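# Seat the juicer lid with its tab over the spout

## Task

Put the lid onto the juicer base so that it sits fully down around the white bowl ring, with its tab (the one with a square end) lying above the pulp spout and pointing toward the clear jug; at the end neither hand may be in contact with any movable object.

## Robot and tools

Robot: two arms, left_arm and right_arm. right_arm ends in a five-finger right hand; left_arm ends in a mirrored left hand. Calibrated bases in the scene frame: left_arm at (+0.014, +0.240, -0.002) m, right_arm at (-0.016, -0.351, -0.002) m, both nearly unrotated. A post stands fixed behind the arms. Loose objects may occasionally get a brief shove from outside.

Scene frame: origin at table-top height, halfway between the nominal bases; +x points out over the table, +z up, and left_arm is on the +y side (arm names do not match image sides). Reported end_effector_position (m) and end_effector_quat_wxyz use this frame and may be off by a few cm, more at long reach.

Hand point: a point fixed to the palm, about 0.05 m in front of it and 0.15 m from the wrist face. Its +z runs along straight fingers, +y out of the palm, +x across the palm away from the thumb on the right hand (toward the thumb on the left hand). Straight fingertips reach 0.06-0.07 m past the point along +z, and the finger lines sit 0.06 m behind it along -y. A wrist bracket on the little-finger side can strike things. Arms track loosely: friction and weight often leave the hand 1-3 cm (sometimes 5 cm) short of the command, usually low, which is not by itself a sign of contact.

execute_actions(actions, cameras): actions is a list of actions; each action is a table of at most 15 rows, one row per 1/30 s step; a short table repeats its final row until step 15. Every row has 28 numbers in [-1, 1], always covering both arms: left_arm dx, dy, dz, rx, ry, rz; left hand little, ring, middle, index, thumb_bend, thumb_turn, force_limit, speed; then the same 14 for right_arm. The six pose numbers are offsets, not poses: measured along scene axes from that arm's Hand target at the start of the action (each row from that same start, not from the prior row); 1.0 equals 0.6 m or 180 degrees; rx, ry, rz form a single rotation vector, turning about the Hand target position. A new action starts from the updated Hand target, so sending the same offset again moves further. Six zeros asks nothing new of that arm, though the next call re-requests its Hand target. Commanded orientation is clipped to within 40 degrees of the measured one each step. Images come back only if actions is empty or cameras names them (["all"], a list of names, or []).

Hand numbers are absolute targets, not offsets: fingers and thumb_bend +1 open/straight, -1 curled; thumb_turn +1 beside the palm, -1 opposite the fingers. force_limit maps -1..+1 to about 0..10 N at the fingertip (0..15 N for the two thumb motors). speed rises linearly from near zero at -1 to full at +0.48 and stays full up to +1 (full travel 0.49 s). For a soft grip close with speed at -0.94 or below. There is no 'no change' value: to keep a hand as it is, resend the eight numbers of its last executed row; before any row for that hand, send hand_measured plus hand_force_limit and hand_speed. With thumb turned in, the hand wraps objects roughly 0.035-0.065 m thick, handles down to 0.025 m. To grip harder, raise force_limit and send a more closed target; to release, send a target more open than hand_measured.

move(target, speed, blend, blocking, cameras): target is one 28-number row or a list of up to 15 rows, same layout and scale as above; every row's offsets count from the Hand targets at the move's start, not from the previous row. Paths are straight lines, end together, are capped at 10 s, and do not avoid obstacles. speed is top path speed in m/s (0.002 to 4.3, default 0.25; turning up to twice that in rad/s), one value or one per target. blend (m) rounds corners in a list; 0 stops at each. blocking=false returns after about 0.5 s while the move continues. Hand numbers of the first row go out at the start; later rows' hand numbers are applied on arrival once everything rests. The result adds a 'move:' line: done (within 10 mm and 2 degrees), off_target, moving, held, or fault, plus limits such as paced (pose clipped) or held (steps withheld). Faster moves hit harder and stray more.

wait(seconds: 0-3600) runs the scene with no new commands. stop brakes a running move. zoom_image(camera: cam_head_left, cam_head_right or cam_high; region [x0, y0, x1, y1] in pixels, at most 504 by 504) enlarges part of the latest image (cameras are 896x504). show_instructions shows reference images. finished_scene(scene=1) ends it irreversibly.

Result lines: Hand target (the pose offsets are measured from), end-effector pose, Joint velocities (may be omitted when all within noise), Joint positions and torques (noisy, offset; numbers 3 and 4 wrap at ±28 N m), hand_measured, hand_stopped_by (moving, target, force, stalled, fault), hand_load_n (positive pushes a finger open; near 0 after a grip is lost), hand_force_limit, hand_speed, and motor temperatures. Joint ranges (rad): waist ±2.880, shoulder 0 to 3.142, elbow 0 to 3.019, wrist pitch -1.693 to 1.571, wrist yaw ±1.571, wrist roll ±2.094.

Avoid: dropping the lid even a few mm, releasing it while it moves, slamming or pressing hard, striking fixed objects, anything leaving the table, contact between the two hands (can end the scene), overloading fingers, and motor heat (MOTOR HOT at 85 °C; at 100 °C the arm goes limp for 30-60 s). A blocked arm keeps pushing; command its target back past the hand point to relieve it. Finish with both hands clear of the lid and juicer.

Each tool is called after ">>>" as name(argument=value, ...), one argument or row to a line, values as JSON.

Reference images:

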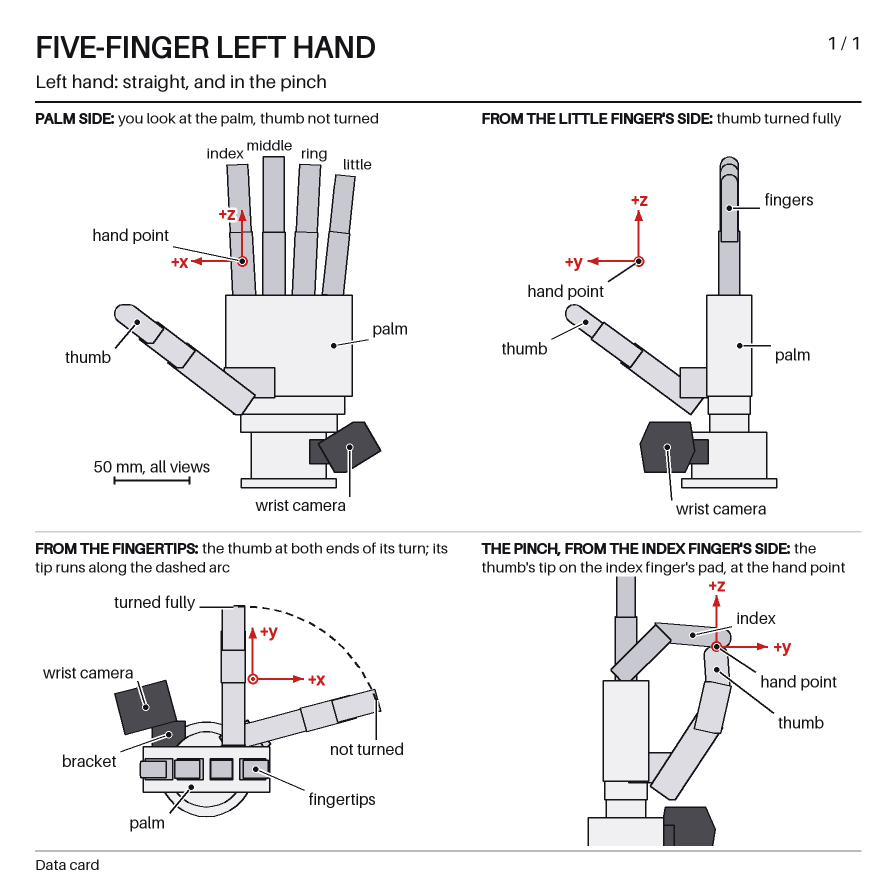

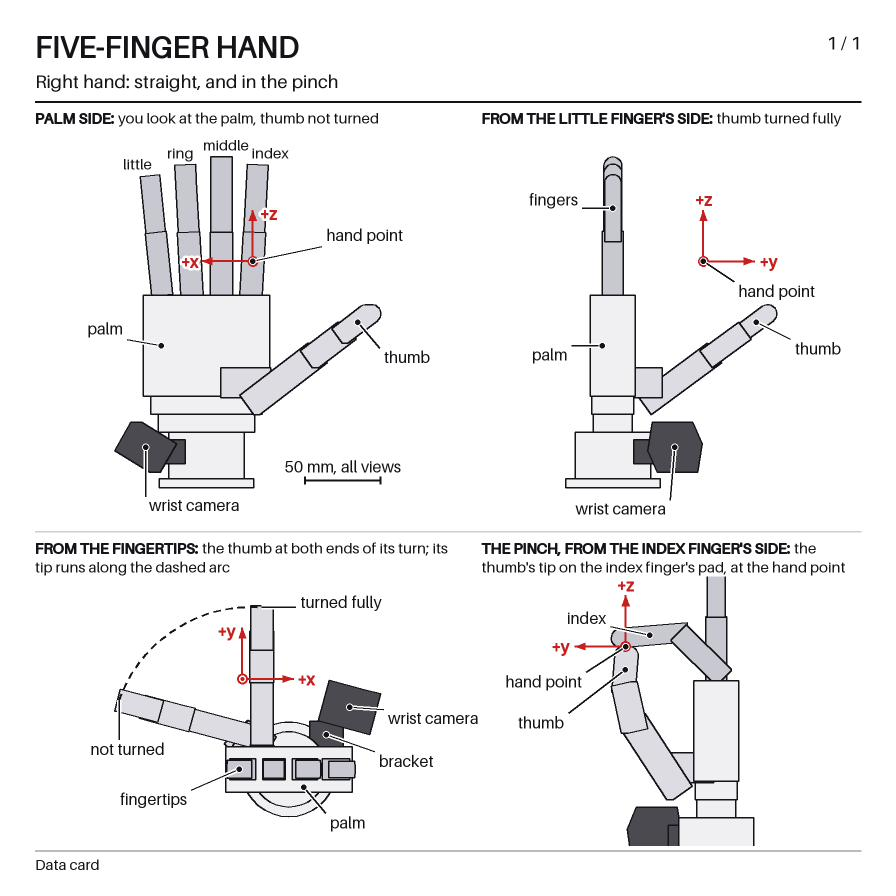

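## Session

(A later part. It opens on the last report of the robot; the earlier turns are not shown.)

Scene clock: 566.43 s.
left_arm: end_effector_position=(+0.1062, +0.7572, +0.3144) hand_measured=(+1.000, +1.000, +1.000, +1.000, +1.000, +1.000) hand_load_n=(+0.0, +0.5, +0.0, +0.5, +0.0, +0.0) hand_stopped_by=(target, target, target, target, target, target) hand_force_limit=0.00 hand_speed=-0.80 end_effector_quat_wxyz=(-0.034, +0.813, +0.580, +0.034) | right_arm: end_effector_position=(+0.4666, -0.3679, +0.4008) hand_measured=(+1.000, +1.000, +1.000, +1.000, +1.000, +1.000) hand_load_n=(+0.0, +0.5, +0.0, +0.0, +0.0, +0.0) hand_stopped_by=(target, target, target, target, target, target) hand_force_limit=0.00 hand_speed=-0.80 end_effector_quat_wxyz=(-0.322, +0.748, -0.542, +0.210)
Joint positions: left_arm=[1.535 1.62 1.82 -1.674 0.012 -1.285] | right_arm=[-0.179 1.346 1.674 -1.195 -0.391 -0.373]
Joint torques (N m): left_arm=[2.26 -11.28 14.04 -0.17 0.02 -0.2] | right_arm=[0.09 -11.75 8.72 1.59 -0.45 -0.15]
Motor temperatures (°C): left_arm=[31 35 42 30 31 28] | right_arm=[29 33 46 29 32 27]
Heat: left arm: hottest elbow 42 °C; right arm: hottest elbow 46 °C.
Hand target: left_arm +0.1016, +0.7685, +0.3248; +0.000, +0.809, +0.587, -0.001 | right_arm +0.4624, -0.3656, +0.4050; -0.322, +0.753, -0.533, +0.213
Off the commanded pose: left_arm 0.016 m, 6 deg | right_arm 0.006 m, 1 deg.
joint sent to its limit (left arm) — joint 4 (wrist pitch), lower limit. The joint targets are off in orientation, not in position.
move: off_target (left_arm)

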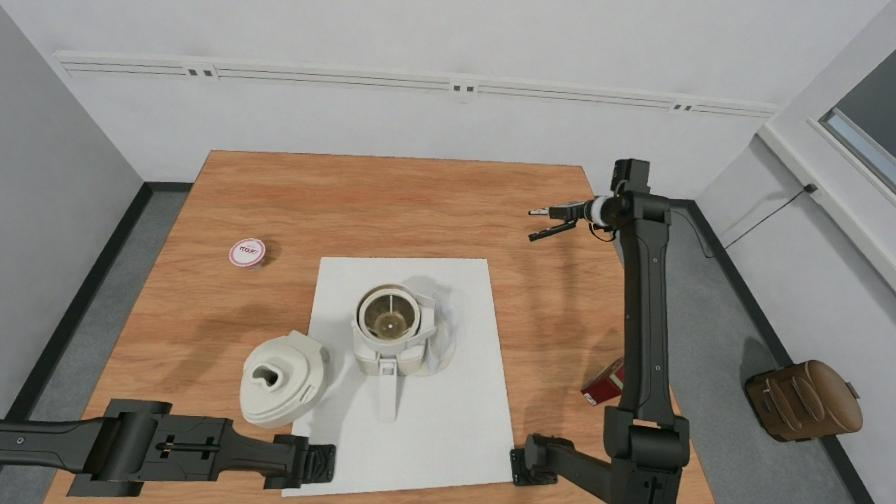

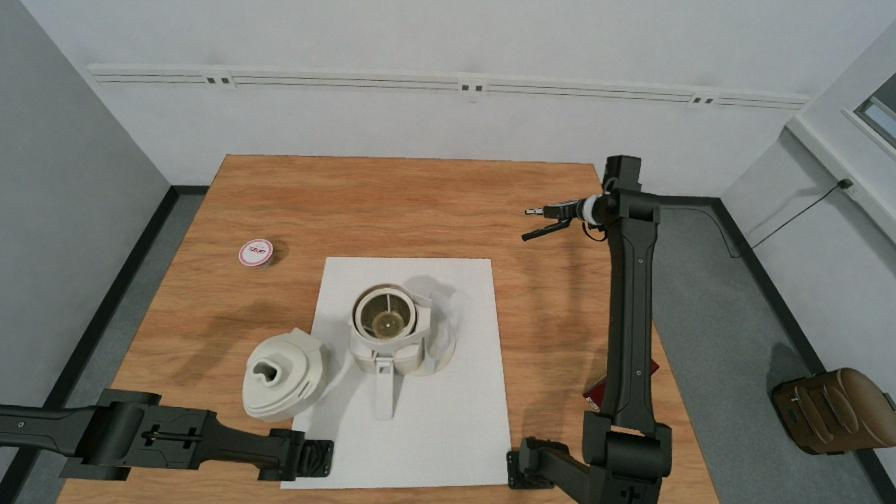

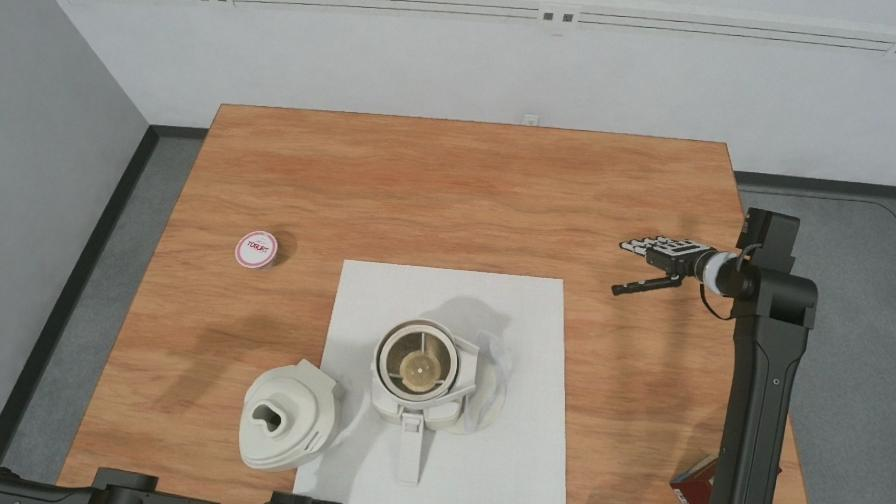

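>>> move(
  target=[
    [0,0,0,0,0,0,1,1,1,1,1,1,0,-0.8, -0.12,0.55,0.03,0,0,0.35,1,1,1,1,1,-1,0,-0.3],
  ],
  speed=0.3,
)

>>> move(
  target=[
    [0,0,0,0,0,0,1,1,1,1,1,1,0,-0.8, -0.15,0.5,-0.1,0,0,0.367,1,1,1,1,1,-1,0,-0.3],
    [0,0,0,0,0,0,1,1,1,1,1,1,0,-0.8, -0.25,0.575,-0.2,0,0,0.367,1,1,1,1,1,-1,0,-0.3],
  ],
  speed=[0.3,0.15],
  blend=[0.05,0],
  cameras=["all"],
)

Scene clock: 611.97 s.
left_arm: end_effector_position=(+0.1062, +0.7573, +0.3144) hand_measured=(+1.000, +1.000, +1.000, +1.000, +1.000, +1.000) hand_load_n=(+0.0, +0.0, +0.0, +0.0, +0.0, +0.0) hand_stopped_by=(target, target, target, target, target, target) hand_force_limit=0.00 hand_speed=-0.80 end_effector_quat_wxyz=(-0.034, +0.813, +0.581, +0.034) | right_arm: end_effector_position=(+0.3850, -0.0366, +0.4045) hand_measured=(+1.000, +1.000, +1.000, +1.000, +1.000, -1.000) hand_load_n=(-0.5, -0.5, +0.5, +0.0, +0.0, +0.0) hand_stopped_by=(target, target, target, target, target, target) hand_force_limit=0.00 hand_speed=-0.30 end_effector_quat_wxyz=(-0.377, +0.923, -0.074, -0.004)
Joint positions: left_arm=[1.535 1.62 1.82 -1.674 0.012 -1.286] | right_arm=[0.49 1.585 1.97 -1.492 -0.644 -0.785]
Joint torques (N m): left_arm=[2.02 -11.16 14.02 -0.16 0.02 -0.21] | right_arm=[0.85 -13.45 11.85 1.03 -0.54 -0.15]
Heat: left arm: hottest elbow 46 °C; right arm: hottest elbow 47 °C.
Hand target: left_arm +0.1016, +0.7685, +0.3248; +0.000, +0.809, +0.587, -0.001 | right_arm +0.3904, -0.0356, +0.4227; -0.386, +0.920, -0.061, +0.013
Off the commanded pose: left_arm 0.016 m, 6 deg | right_arm 0.019 m, 3 deg.
joint sent to its limit (left arm) — joint 4 (wrist pitch), lower limit. The joint targets are off in orientation, not in position.
move: off_target (right_arm)

Scene clock: 615.20 s.
left_arm: end_effector_position=(+0.1062, +0.7573, +0.3144) hand_measured=(+1.000, +1.000, +1.000, +1.000, +1.000, +1.000) hand_load_n=(+0.0, -0.5, +0.0, +0.0, +0.0, +0.0) hand_stopped_by=(target, target, target, target, target, target) hand_force_limit=0.00 hand_speed=-0.80 end_effector_quat_wxyz=(-0.034, +0.813, +0.581, +0.034) | right_arm: end_effector_position=(+0.2375, +0.3061, +0.2865) hand_measured=(+1.000, +1.000, +1.000, +1.000, +1.000, -1.000) hand_load_n=(+0.0, +0.0, +0.0, +0.0, +0.0, +0.0) hand_stopped_by=(target, target, target, target, target, target) hand_force_limit=0.00 hand_speed=-0.30 end_effector_quat_wxyz=(-0.399, +0.812, +0.406, -0.127)
Joint positions: left_arm=[1.535 1.62 1.82 -1.674 0.012 -1.286] | right_arm=[1.072 2.263 2.682 -1.68 -0.82 -1.313]
Joint torques (N m): left_arm=[1.96 -11.34 14.09 -0.14 0.03 -0.2] | right_arm=[0.32 -20.66 11.38 0.79 -0.57 -0.04]
Heat: left arm: hottest elbow 46 °C; right arm: hottest elbow 48 °C.
Hand target: left_arm +0.1016, +0.7685, +0.3248; +0.000, +0.809, +0.587, -0.001 | right_arm +0.2403, +0.3095, +0.3028; -0.331, +0.805, +0.451, -0.199
Off the commanded pose: left_arm 0.016 m, 6 deg | right_arm 0.017 m, 12 deg.
joint sent to its limit (left arm) — joint 4 (wrist pitch), lower limit. The joint targets are off in orientation, not in position.
joint sent to its limit (right arm) — joint 4 (wrist pitch), lower limit. The joint targets are off in orientation, not in position.
move: off_target (right_arm); blend cut to 0.048 m at target 1

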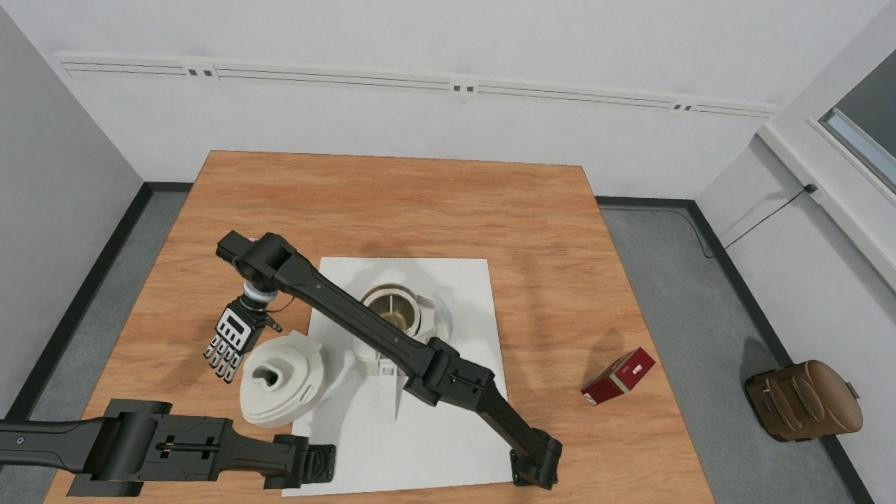

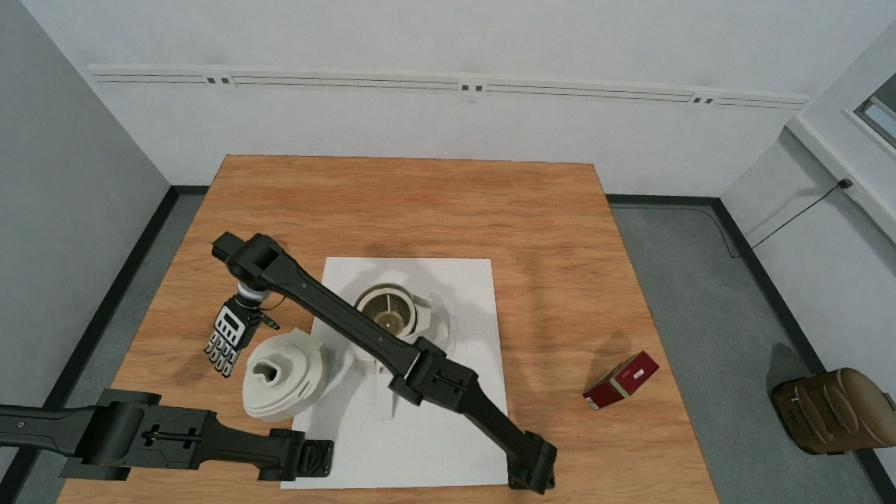

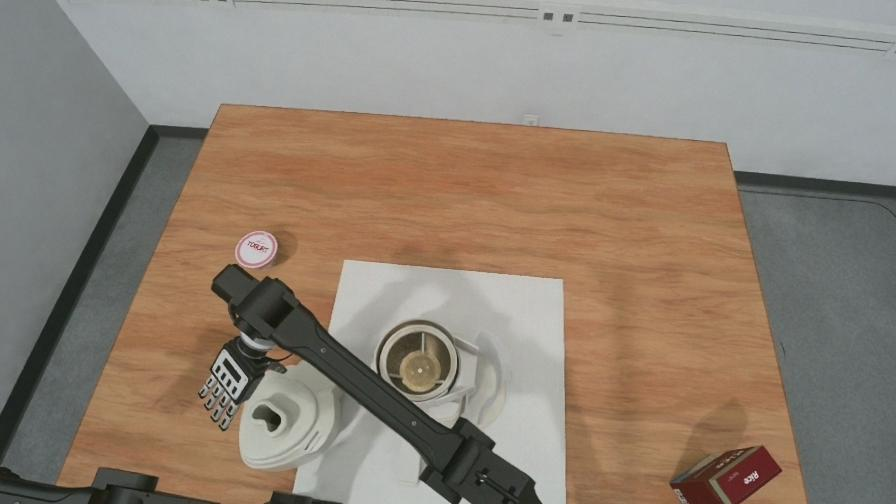

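>>> move(
  target=[
    [0,0,0,0,0,0,1,1,1,1,1,1,0,-0.8, -0.072,0.031,-0.171,0,0,-0.033,1,1,1,1,1,-1,0,-0.3],
  ],
  speed=0.12,
  cameras=["all"],
)

Scene clock: 649.20 s.
left_arm: end_effector_position=(+0.1062, +0.7573, +0.3144) hand_measured=(+1.000, +1.000, +1.000, +1.000, +1.000, +1.000) hand_load_n=(+0.0, +0.0, +0.0, +0.0, +0.0, +0.0) hand_stopped_by=(target, target, target, target, target, target) hand_force_limit=0.00 hand_speed=-0.80 end_effector_quat_wxyz=(-0.034, +0.813, +0.581, +0.034) | right_arm: end_effector_position=(+0.2011, +0.3262, +0.1997) hand_measured=(+1.000, +1.000, +1.000, +1.000, +1.000, -1.000) hand_load_n=(+0.0, +0.0, +0.0, +0.0, +0.0, +0.0) hand_stopped_by=(target, target, target, target, target, target) hand_force_limit=0.00 hand_speed=-0.30 end_effector_quat_wxyz=(-0.342, +0.825, +0.412, -0.180)
Joint positions: left_arm=[1.535 1.62 1.82 -1.674 0.012 -1.286] | right_arm=[1.141 2.365 2.645 -1.68 -0.779 -1.307]
Joint torques (N m): left_arm=[1.96 -11.34 14.02 -0.16 0.02 -0.2] | right_arm=[1.38 -21.89 8.57 0.88 -0.52 0.12]
Motor temperatures (°C): left_arm=[31 37 48 29 31 27] | right_arm=[29 38 53 28 32 27]
Heat: left arm: hottest elbow 48 °C; right arm: hottest elbow 53 °C.
Hand target: left_arm +0.1016, +0.7685, +0.3248; +0.000, +0.809, +0.587, -0.001 | right_arm +0.1973, +0.3281, +0.2005; -0.341, +0.827, +0.408, -0.182
Off the commanded pose: left_arm 0.016 m, 6 deg | right_arm 0.004 m, 0 deg.
joint sent to its limit (left arm) — joint 4 (wrist pitch), lower limit. The joint targets are off in orientation, not in position.
move: done

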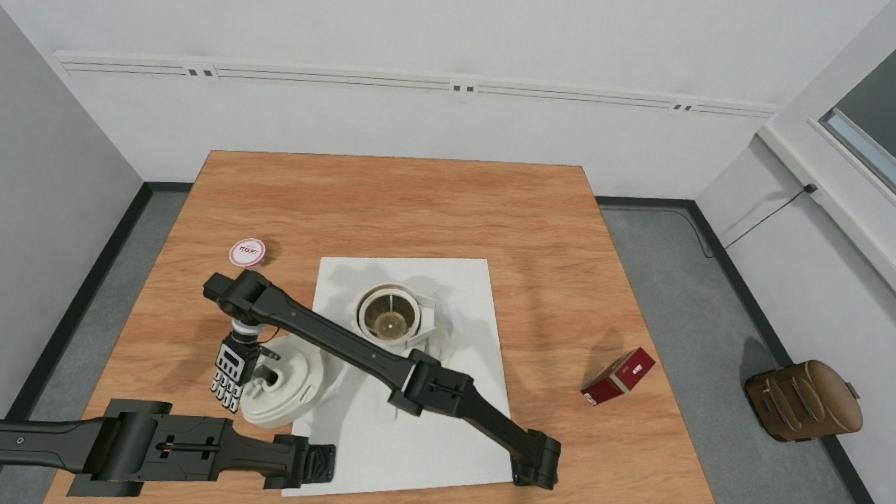

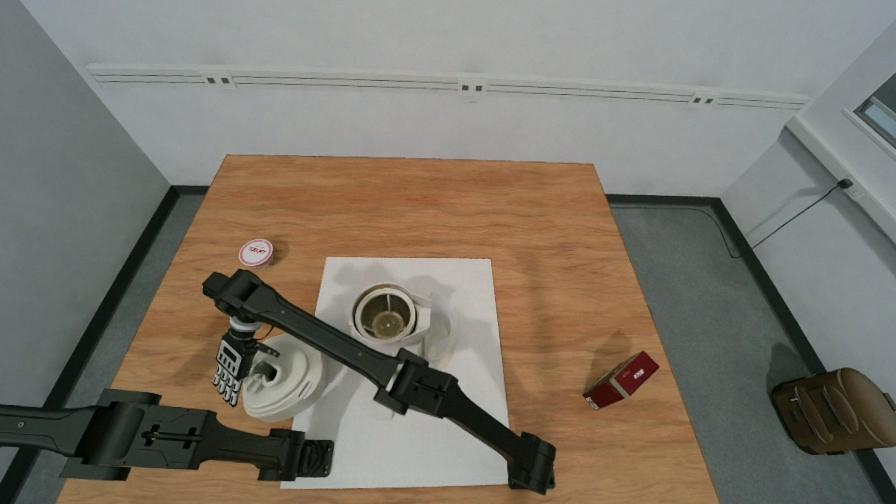

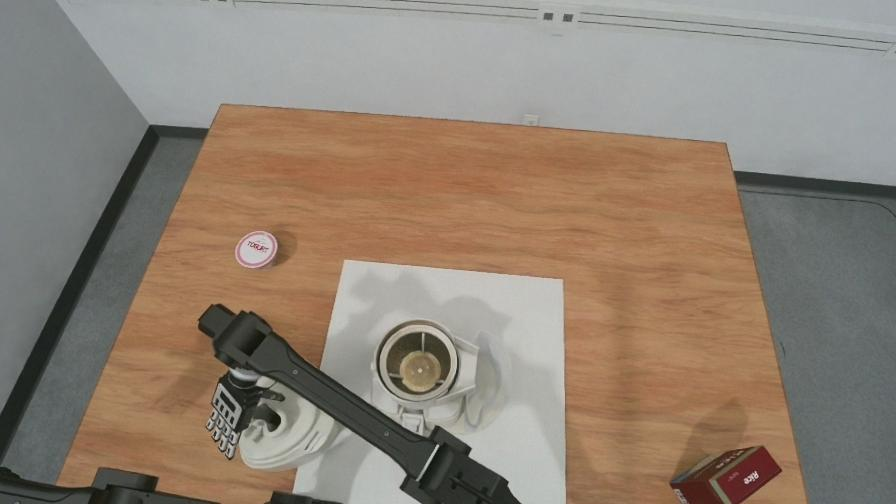

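>>> zoom_image(
  camera="cam_head_left",
  region=[195, 310, 345, 440],
)

>>> zoom_image(
  camera="cam_high",
  region=[190, 350, 350, 480],
)

>>> zoom_image(
  camera="cam_head_right",
  region=[195, 310, 345, 440],
)

Scaled by 3.360.

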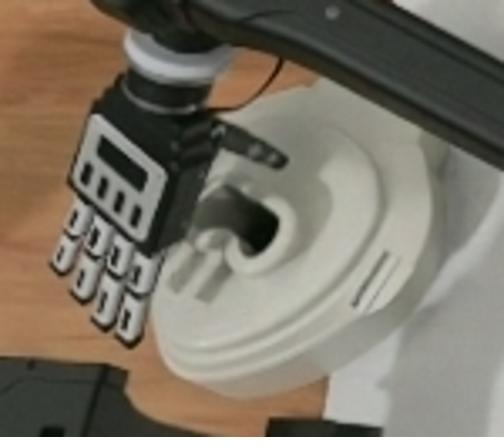

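Scaled by 3.150.

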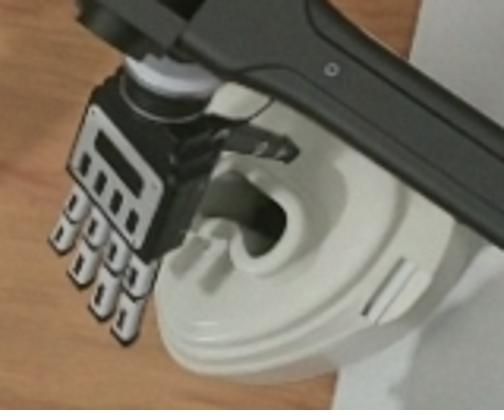

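Scaled by 3.360.

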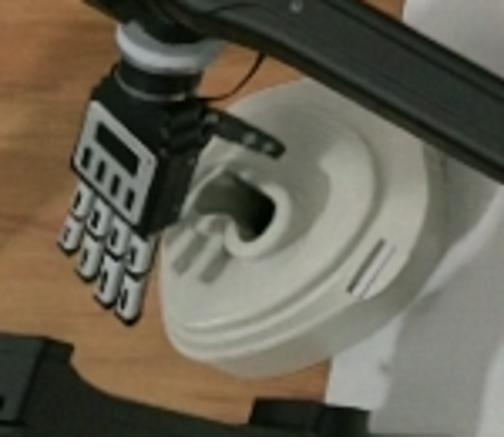

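>>> move(
  target=[
    [0,0,0,0,0,0,1,1,1,1,1,1,0,-0.8, 0.032,-0.025,0,0,0,0,1,1,1,1,1,-1,0,-0.3],
    [0,0,0,0,0,0,1,1,1,1,1,1,0,-0.8, 0.032,-0.025,-0.075,0,0,0,1,1,1,1,1,-1,0,-0.3],
  ],
  speed=[0.08,0.06],
  cameras=["all"],
)

>>> zoom_image(
  camera="cam_head_left",
  region=[195, 310, 345, 440],
)

>>> zoom_image(
  camera="cam_high",
  region=[190, 350, 350, 480],
)

>>> zoom_image(
  camera="cam_head_right",
  region=[195, 310, 345, 440],
)

Scene clock: 713.57 s.
left_arm: end_effector_position=(+0.1062, +0.7573, +0.3144) hand_measured=(+1.000, +1.000, +1.000, +1.000, +1.000, +1.000) hand_load_n=(+0.0, +0.0, +0.0, +0.0, +0.0, +0.0) hand_stopped_by=(target, target, target, target, target, target) hand_force_limit=0.00 hand_speed=-0.80 end_effector_quat_wxyz=(-0.034, +0.813, +0.581, +0.034) | right_arm: end_effector_position=(+0.2089, +0.3134, +0.1535) hand_measured=(+1.000, +1.000, +1.000, +1.000, +1.000, -1.000) hand_load_n=(+0.0, -0.5, +0.0, +0.0, +0.0, +0.0) hand_stopped_by=(target, target, target, target, target, target) hand_force_limit=0.00 hand_speed=-0.30 end_effector_quat_wxyz=(-0.335, +0.830, +0.403, -0.192)
Joint positions: left_arm=[1.535 1.62 1.82 -1.674 0.012 -1.286] | right_arm=[1.122 2.31 2.42 -1.553 -0.785 -1.323]
Joint torques (N m): left_arm=[1.96 -11.46 14.11 -0.17 0.02 -0.22] | right_arm=[0.5 -22.59 7.61 1.47 -0.57 -0.13]
Motor temperatures (°C): left_arm=[30 38 50 29 31 27] | right_arm=[29 39 48 28 32 27]
Heat: left arm: hottest elbow 50 °C; right arm: hottest elbow 48 °C.
Hand target: left_arm +0.1016, +0.7685, +0.3248; +0.000, +0.809, +0.587, -0.001 | right_arm +0.2163, +0.3132, +0.1553; -0.341, +0.827, +0.408, -0.182
Off the commanded pose: left_arm 0.016 m, 6 deg | right_arm 0.008 m, 2 deg.
joint sent to its limit (left arm) — joint 4 (wrist pitch), lower limit. The joint targets are off in orientation, not in position.
move: done

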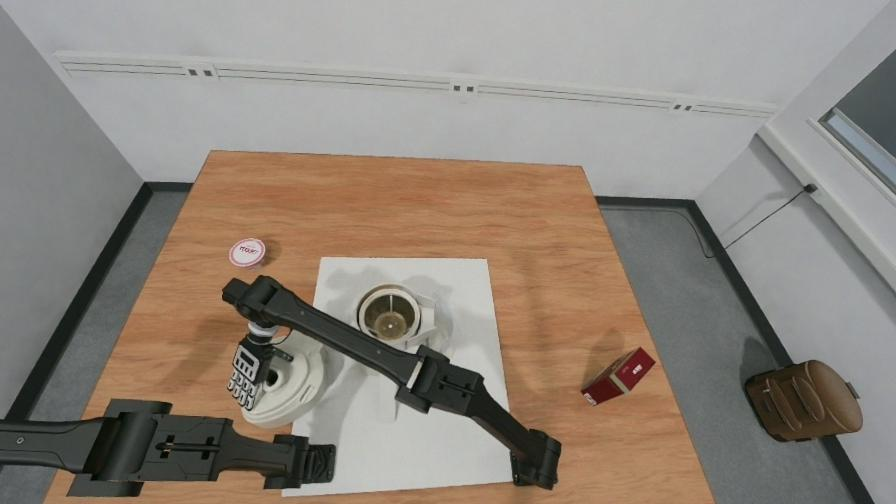

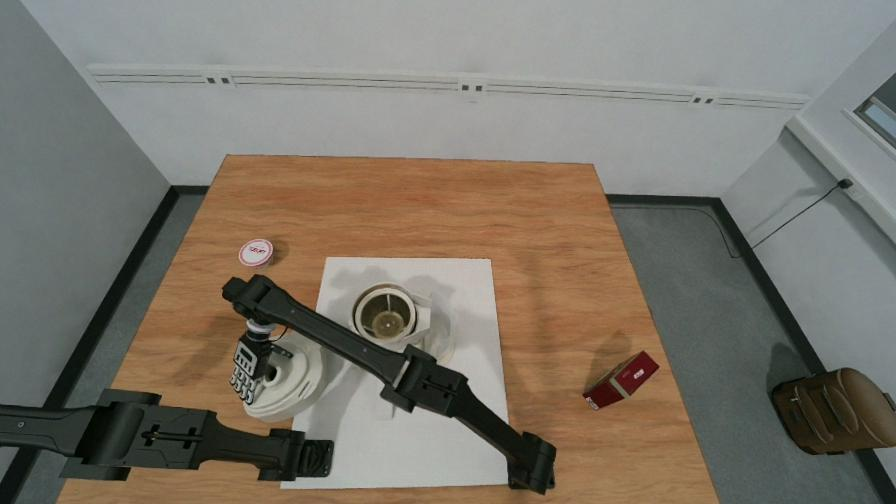

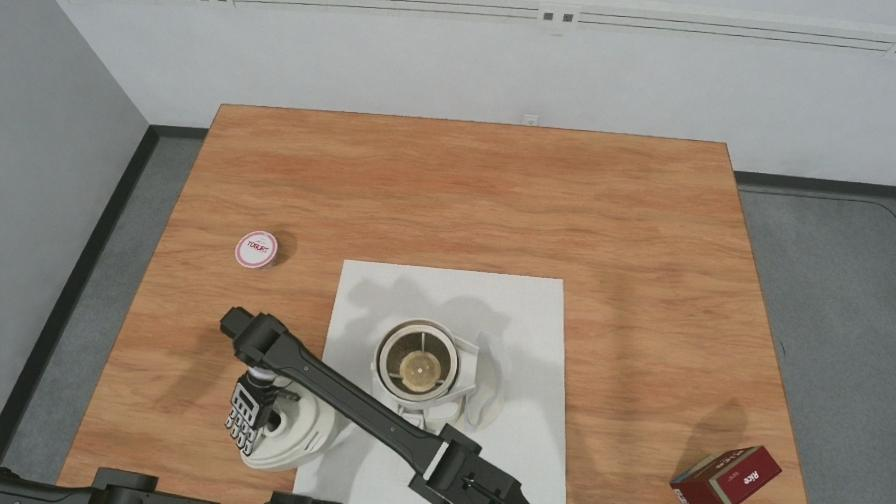

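Scaled by 3.360.

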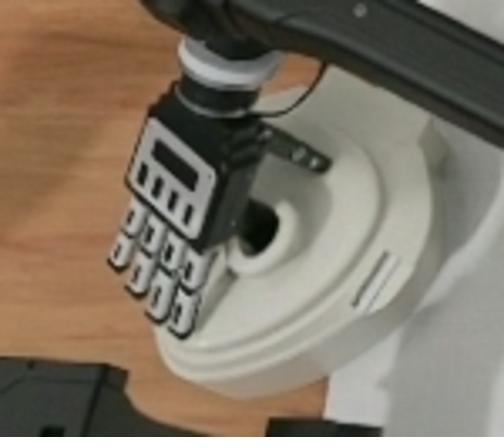

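Scaled by 3.150.

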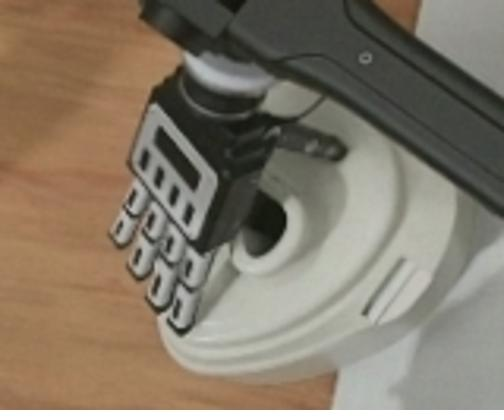

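Scaled by 3.360.

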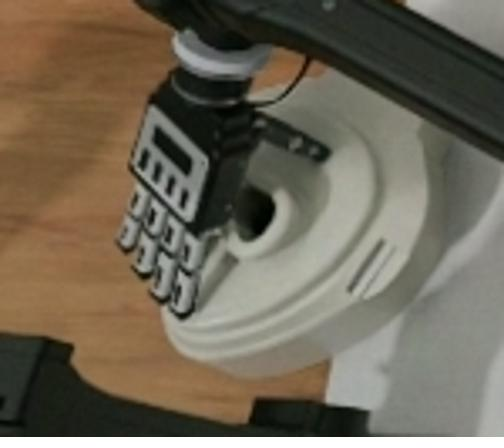

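>>> move(
  target=[
    [0,0,0,0,0,0,1,1,1,1,1,1,0,-0.8, 0.012,0.0133,-0.03,0,0,0,1,1,1,1,1,-1,0,-0.3],
  ],
  speed=[0.05],
  cameras=["all"],
)

>>> zoom_image(
  camera="cam_head_left",
  region=[195, 310, 345, 440],
)

>>> zoom_image(
  camera="cam_high",
  region=[190, 350, 350, 480],
)

Scene clock: 726.37 s.
left_arm: end_effector_position=(+0.1062, +0.7573, +0.3144) hand_measured=(+1.000, +1.000, +1.000, +1.000, +1.000, +1.000) hand_load_n=(+0.0, +0.0, +0.0, +0.0, +0.0, +0.0) hand_stopped_by=(target, target, target, target, target, target) hand_force_limit=0.00 hand_speed=-0.80 end_effector_quat_wxyz=(-0.034, +0.813, +0.581, +0.034) | right_arm: end_effector_position=(+0.2096, +0.3148, +0.1534) hand_measured=(+1.000, +1.000, +1.000, +1.000, +1.000, -1.000) hand_load_n=(+0.0, +0.0, +0.0, +0.0, +0.0, +1.5) hand_stopped_by=(target, target, target, target, target, target) hand_force_limit=0.00 hand_speed=-0.30 end_effector_quat_wxyz=(-0.337, +0.829, +0.404, -0.190)
Joint positions: left_arm=[1.535 1.62 1.82 -1.674 0.012 -1.286] | right_arm=[1.122 2.31 2.42 -1.546 -0.785 -1.323]
Joint torques (N m): left_arm=[2.2 -11.34 14.09 -0.18 0.02 -0.21] | right_arm=[-0.38 -20.19 9.28 1.72 -0.6 -0.19]
Heat: left arm: hottest elbow 50 °C; right arm: hottest elbow 48 °C.
Hand target: left_arm +0.1016, +0.7685, +0.3248; +0.000, +0.809, +0.587, -0.001 | right_arm +0.2235, +0.3211, +0.1373; -0.341, +0.827, +0.408, -0.182
Off the commanded pose: left_arm 0.016 m, 6 deg | right_arm 0.022 m, 1 deg.
joint sent to its limit (left arm) — joint 4 (wrist pitch), lower limit. The joint targets are off in orientation, not in position.
move: off_target (right_arm)

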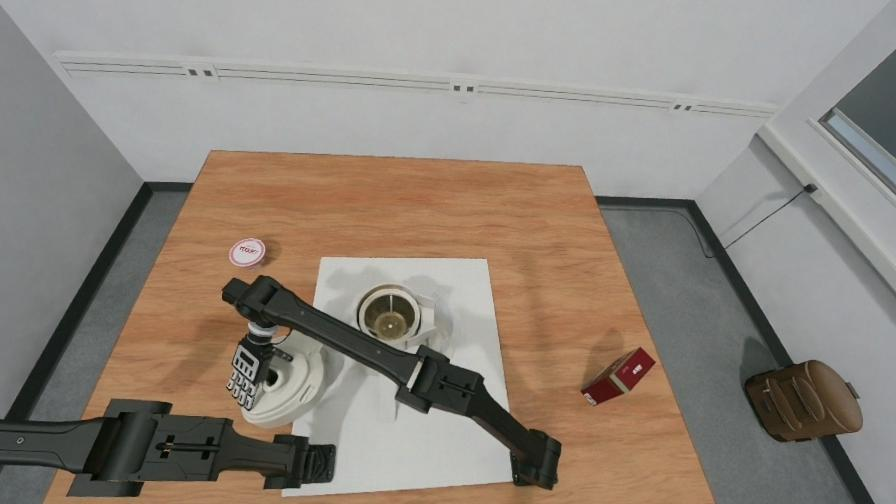

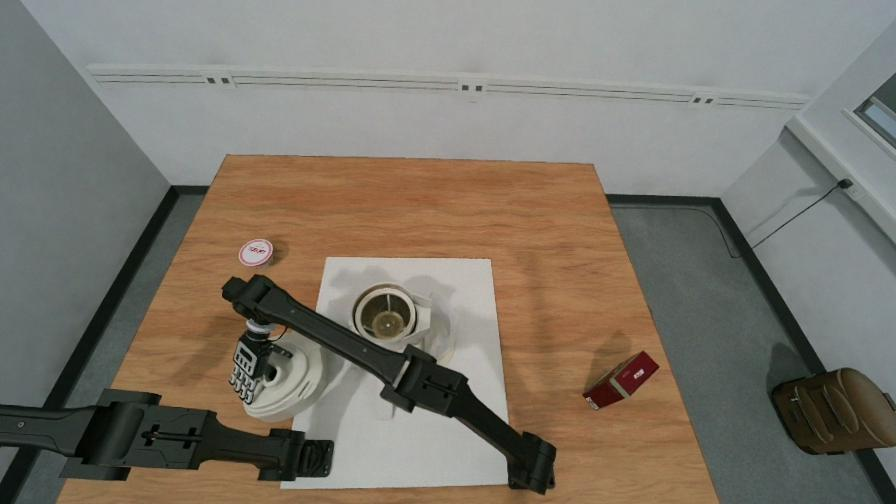

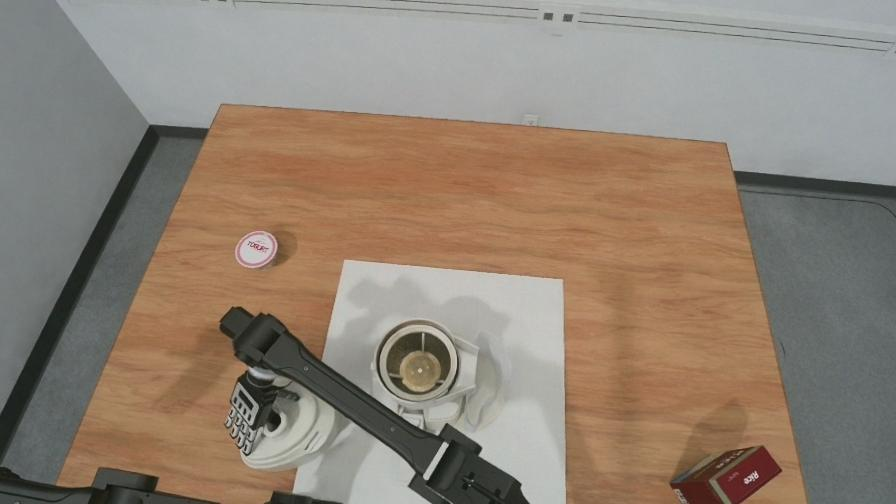

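Scaled by 3.360.

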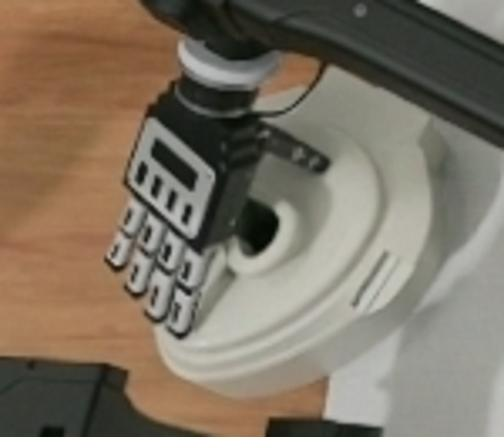

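Scaled by 3.150.

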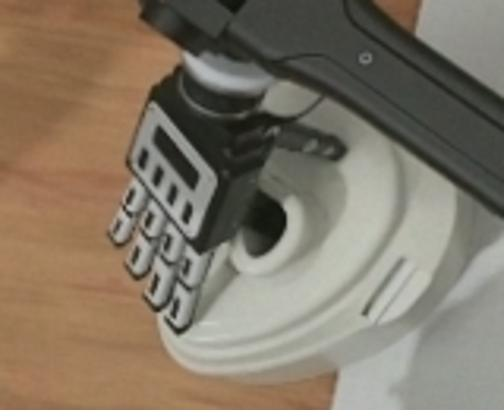

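>>> move(
  target=[
    [0,0,0,0,0,0,1,1,1,1,1,1,0,-0.8, -0.0175,0.005,0.051,0,0,0,1,1,1,1,1,-1,0,-0.3],
  ],
  speed=[0.05],
  cameras=["all"],
)

>>> zoom_image(
  camera="cam_head_left",
  region=[215, 330, 315, 420],
)

>>> zoom_image(
  camera="cam_high",
  region=[220, 370, 320, 460],
)

Scene clock: 743.93 s.
left_arm: end_effector_position=(+0.1062, +0.7573, +0.3144) hand_measured=(+1.000, +1.000, +1.000, +1.000, +1.000, +1.000) hand_load_n=(+0.0, +0.0, +0.0, +0.0, +0.0, +0.0) hand_stopped_by=(target, target, target, target, target, target) hand_force_limit=0.00 hand_speed=-0.80 end_effector_quat_wxyz=(-0.034, +0.813, +0.581, +0.034) | right_arm: end_effector_position=(+0.2106, +0.3162, +0.1604) hand_measured=(+1.000, +1.000, +1.000, +1.000, +1.000, -1.000) hand_load_n=(+0.0, +0.0, +0.0, +0.0, +0.0, +0.0) hand_stopped_by=(target, target, target, target, target, target) hand_force_limit=0.00 hand_speed=-0.30 end_effector_quat_wxyz=(-0.336, +0.829, +0.404, -0.190)
Joint positions: left_arm=[1.535 1.62 1.82 -1.674 0.012 -1.286] | right_arm=[1.122 2.325 2.466 -1.579 -0.784 -1.323]
Joint torques (N m): left_arm=[1.96 -11.22 14.02 -0.13 0.02 -0.2] | right_arm=[0.56 -21.01 11.95 0.43 -0.57 0.01]
Heat: left arm: hottest elbow 50 °C; right arm: hottest elbow 49 °C.
Hand target: left_arm +0.1016, +0.7685, +0.3248; +0.000, +0.809, +0.587, -0.001 | right_arm +0.2130, +0.3241, +0.1679; -0.341, +0.827, +0.408, -0.182
Off the commanded pose: left_arm 0.016 m, 6 deg | right_arm 0.011 m, 1 deg.
joint sent to its limit (left arm) — joint 4 (wrist pitch), lower limit. The joint targets are off in orientation, not in position.
move: off_target (right_arm)

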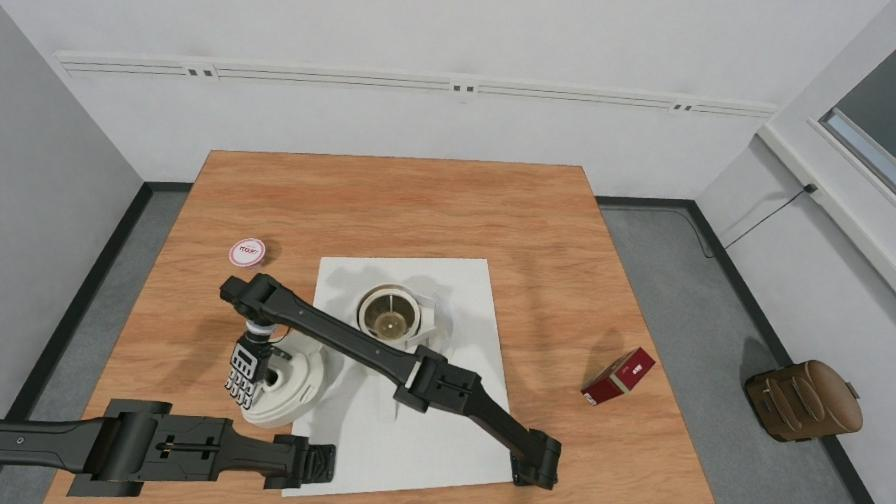

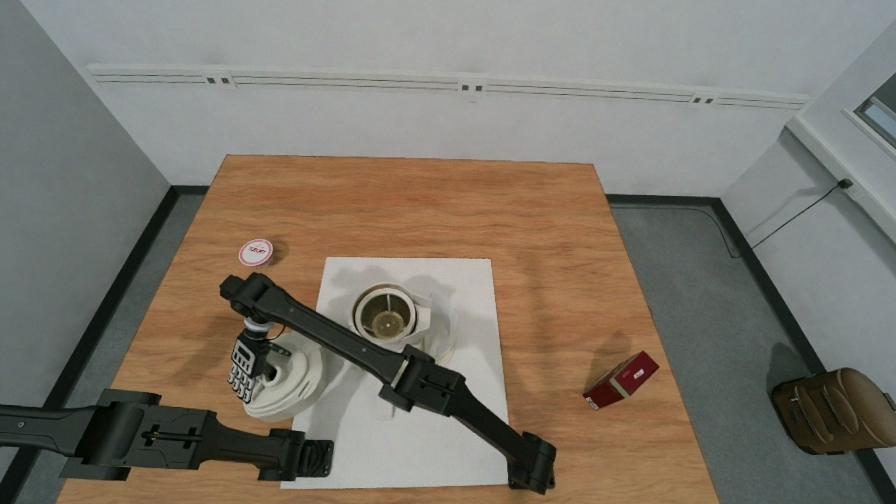

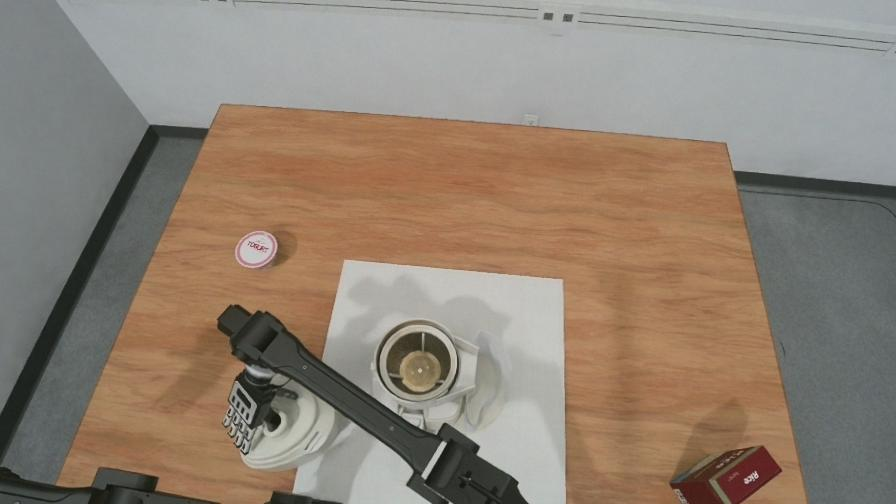

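Scaled by 5.040.

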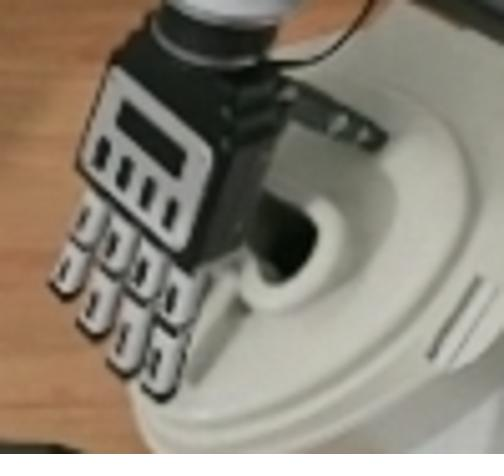

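Scaled by 5.040.

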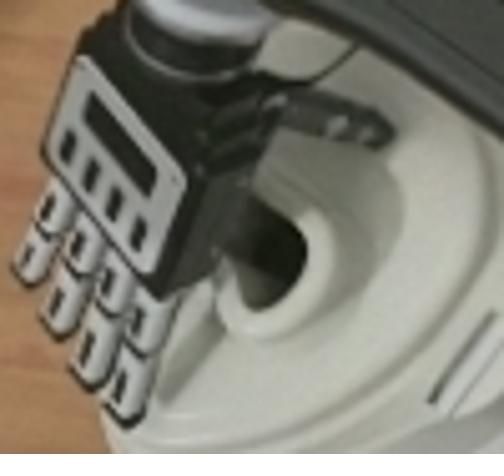

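>>> move(
  target=[
    [0,0,0,0,0,0,1,1,1,1,1,1,0,-0.8, 0,0,0,0,0,0,0.7,0.7,0.7,0.7,0.65,-1,-0.7,-0.6],
  ],
  cameras=["all"],
)

>>> zoom_image(
  camera="cam_head_left",
  region=[215, 330, 315, 420],
)

Scene clock: 763.23 s.
left_arm: end_effector_position=(+0.1062, +0.7573, +0.3144) hand_measured=(+1.000, +1.000, +1.000, +1.000, +1.000, +1.000) hand_load_n=(+0.0, +0.0, +0.0, +0.0, +0.0, +0.0) hand_stopped_by=(target, target, target, target, target, target) hand_force_limit=0.00 hand_speed=-0.80 end_effector_quat_wxyz=(-0.034, +0.813, +0.581, +0.034) | right_arm: end_effector_position=(+0.2107, +0.3170, +0.1622) hand_measured=(+0.700, +0.700, +0.820, +0.700, +0.650, -1.000) hand_load_n=(+0.0, +0.0, +0.0, +0.0, +0.0, +0.0) hand_stopped_by=(target, target, force, target, target, target) hand_force_limit=-0.70 hand_speed=-0.60 end_effector_quat_wxyz=(-0.338, +0.829, +0.405, -0.189)
Joint positions: left_arm=[1.535 1.62 1.82 -1.674 0.012 -1.286] | right_arm=[1.122 2.325 2.471 -1.58 -0.785 -1.323]
Joint torques (N m): left_arm=[2.02 -11.28 14.13 -0.13 0.01 -0.2] | right_arm=[1.14 -20.48 11.6 0.5 -0.54 0.02]
Heat: left arm: hottest elbow 51 °C; right arm: hottest elbow 51 °C.
Hand target: left_arm +0.1016, +0.7685, +0.3248; +0.000, +0.809, +0.587, -0.001 | right_arm +0.2130, +0.3241, +0.1679; -0.341, +0.827, +0.408, -0.182
Off the commanded pose: left_arm 0.016 m, 6 deg | right_arm 0.009 m, 1 deg.
joint sent to its limit (left arm) — joint 4 (wrist pitch), lower limit. The joint targets are off in orientation, not in position.
move: done

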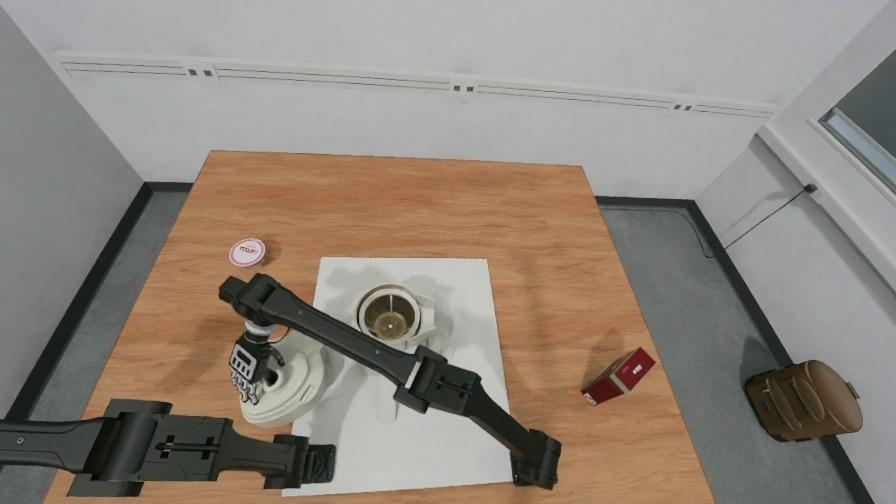

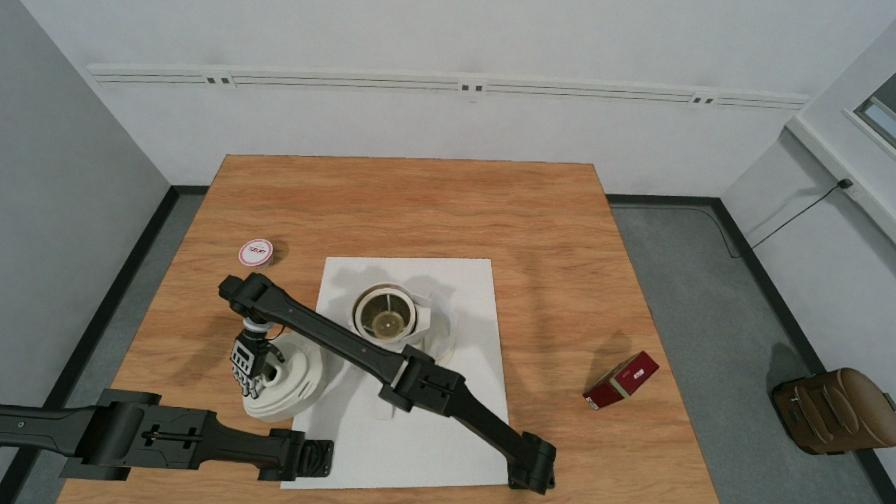

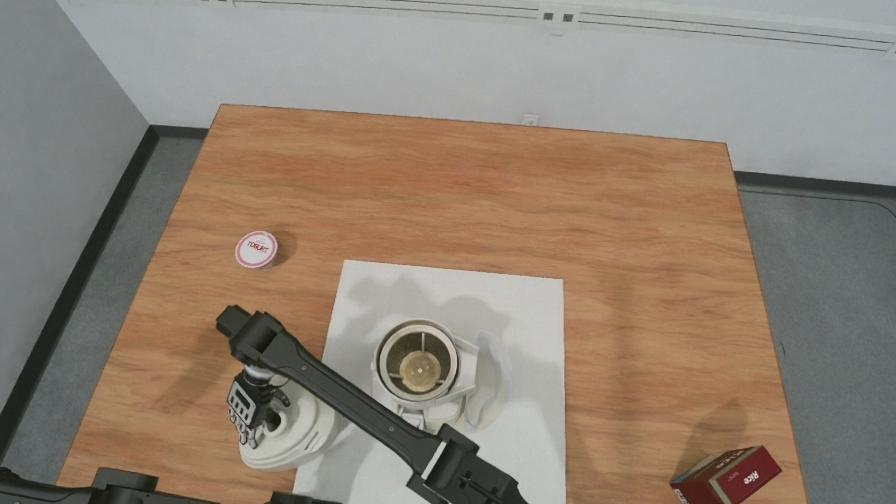

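Scaled by 5.040.

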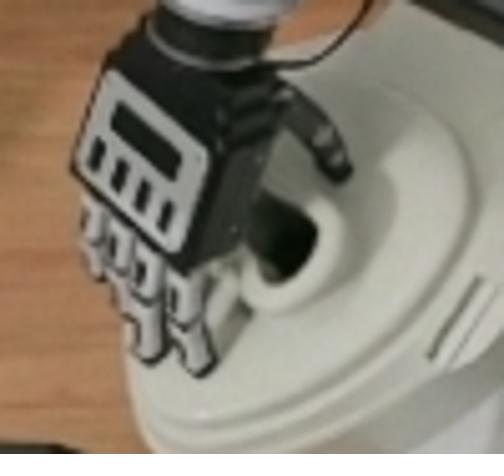

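>>> move(
  target=[
    [0,0,0,0,0,0,1,1,1,1,1,1,0,-0.8, 0,0.004,0.02,0,0,0,0.7,0.7,0.7,0.7,0.65,-1,-0.7,-0.6],
  ],
  speed=[0.05],
  cameras=[],
)

Scene clock: 771.10 s.
left_arm: end_effector_position=(+0.1062, +0.7573, +0.3144) hand_measured=(+1.000, +1.000, +1.000, +1.000, +1.000, +1.000) hand_load_n=(+0.0, +0.0, +0.0, +0.0, -0.5, +0.0) hand_stopped_by=(target, target, target, target, target, target) hand_force_limit=0.00 hand_speed=-0.80 end_effector_quat_wxyz=(-0.034, +0.813, +0.581, +0.034) | right_arm: end_effector_position=(+0.2122, +0.3193, +0.1721) hand_measured=(+0.700, +0.700, +0.820, +0.700, +0.650, -1.000) hand_load_n=(+0.0, +0.0, -0.5, +0.0, +0.0, +0.0) hand_stopped_by=(target, target, force, target, target, target) hand_force_limit=-0.70 hand_speed=-0.60 end_effector_quat_wxyz=(-0.336, +0.829, +0.404, -0.189)
Joint positions: left_arm=[1.535 1.62 1.82 -1.674 0.012 -1.286] | right_arm=[1.122 2.355 2.552 -1.633 -0.783 -1.323]
Joint torques (N m): left_arm=[2.08 -11.34 14.05 -0.13 0.02 -0.19] | right_arm=[1.38 -21.25 11.62 0.61 -0.48 0.03]
Heat: left arm: hottest elbow 51 °C; right arm: hottest elbow 51 °C.
Hand target: left_arm +0.1016, +0.7685, +0.3248; +0.000, +0.809, +0.587, -0.001 | right_arm +0.2130, +0.3265, +0.1799; -0.341, +0.827, +0.408, -0.182
Off the commanded pose: left_arm 0.016 m, 6 deg | right_arm 0.011 m, 1 deg.
joint sent to its limit (left arm) — joint 4 (wrist pitch), lower limit. The joint targets are off in orientation, not in position.
move: off_target (right_arm)


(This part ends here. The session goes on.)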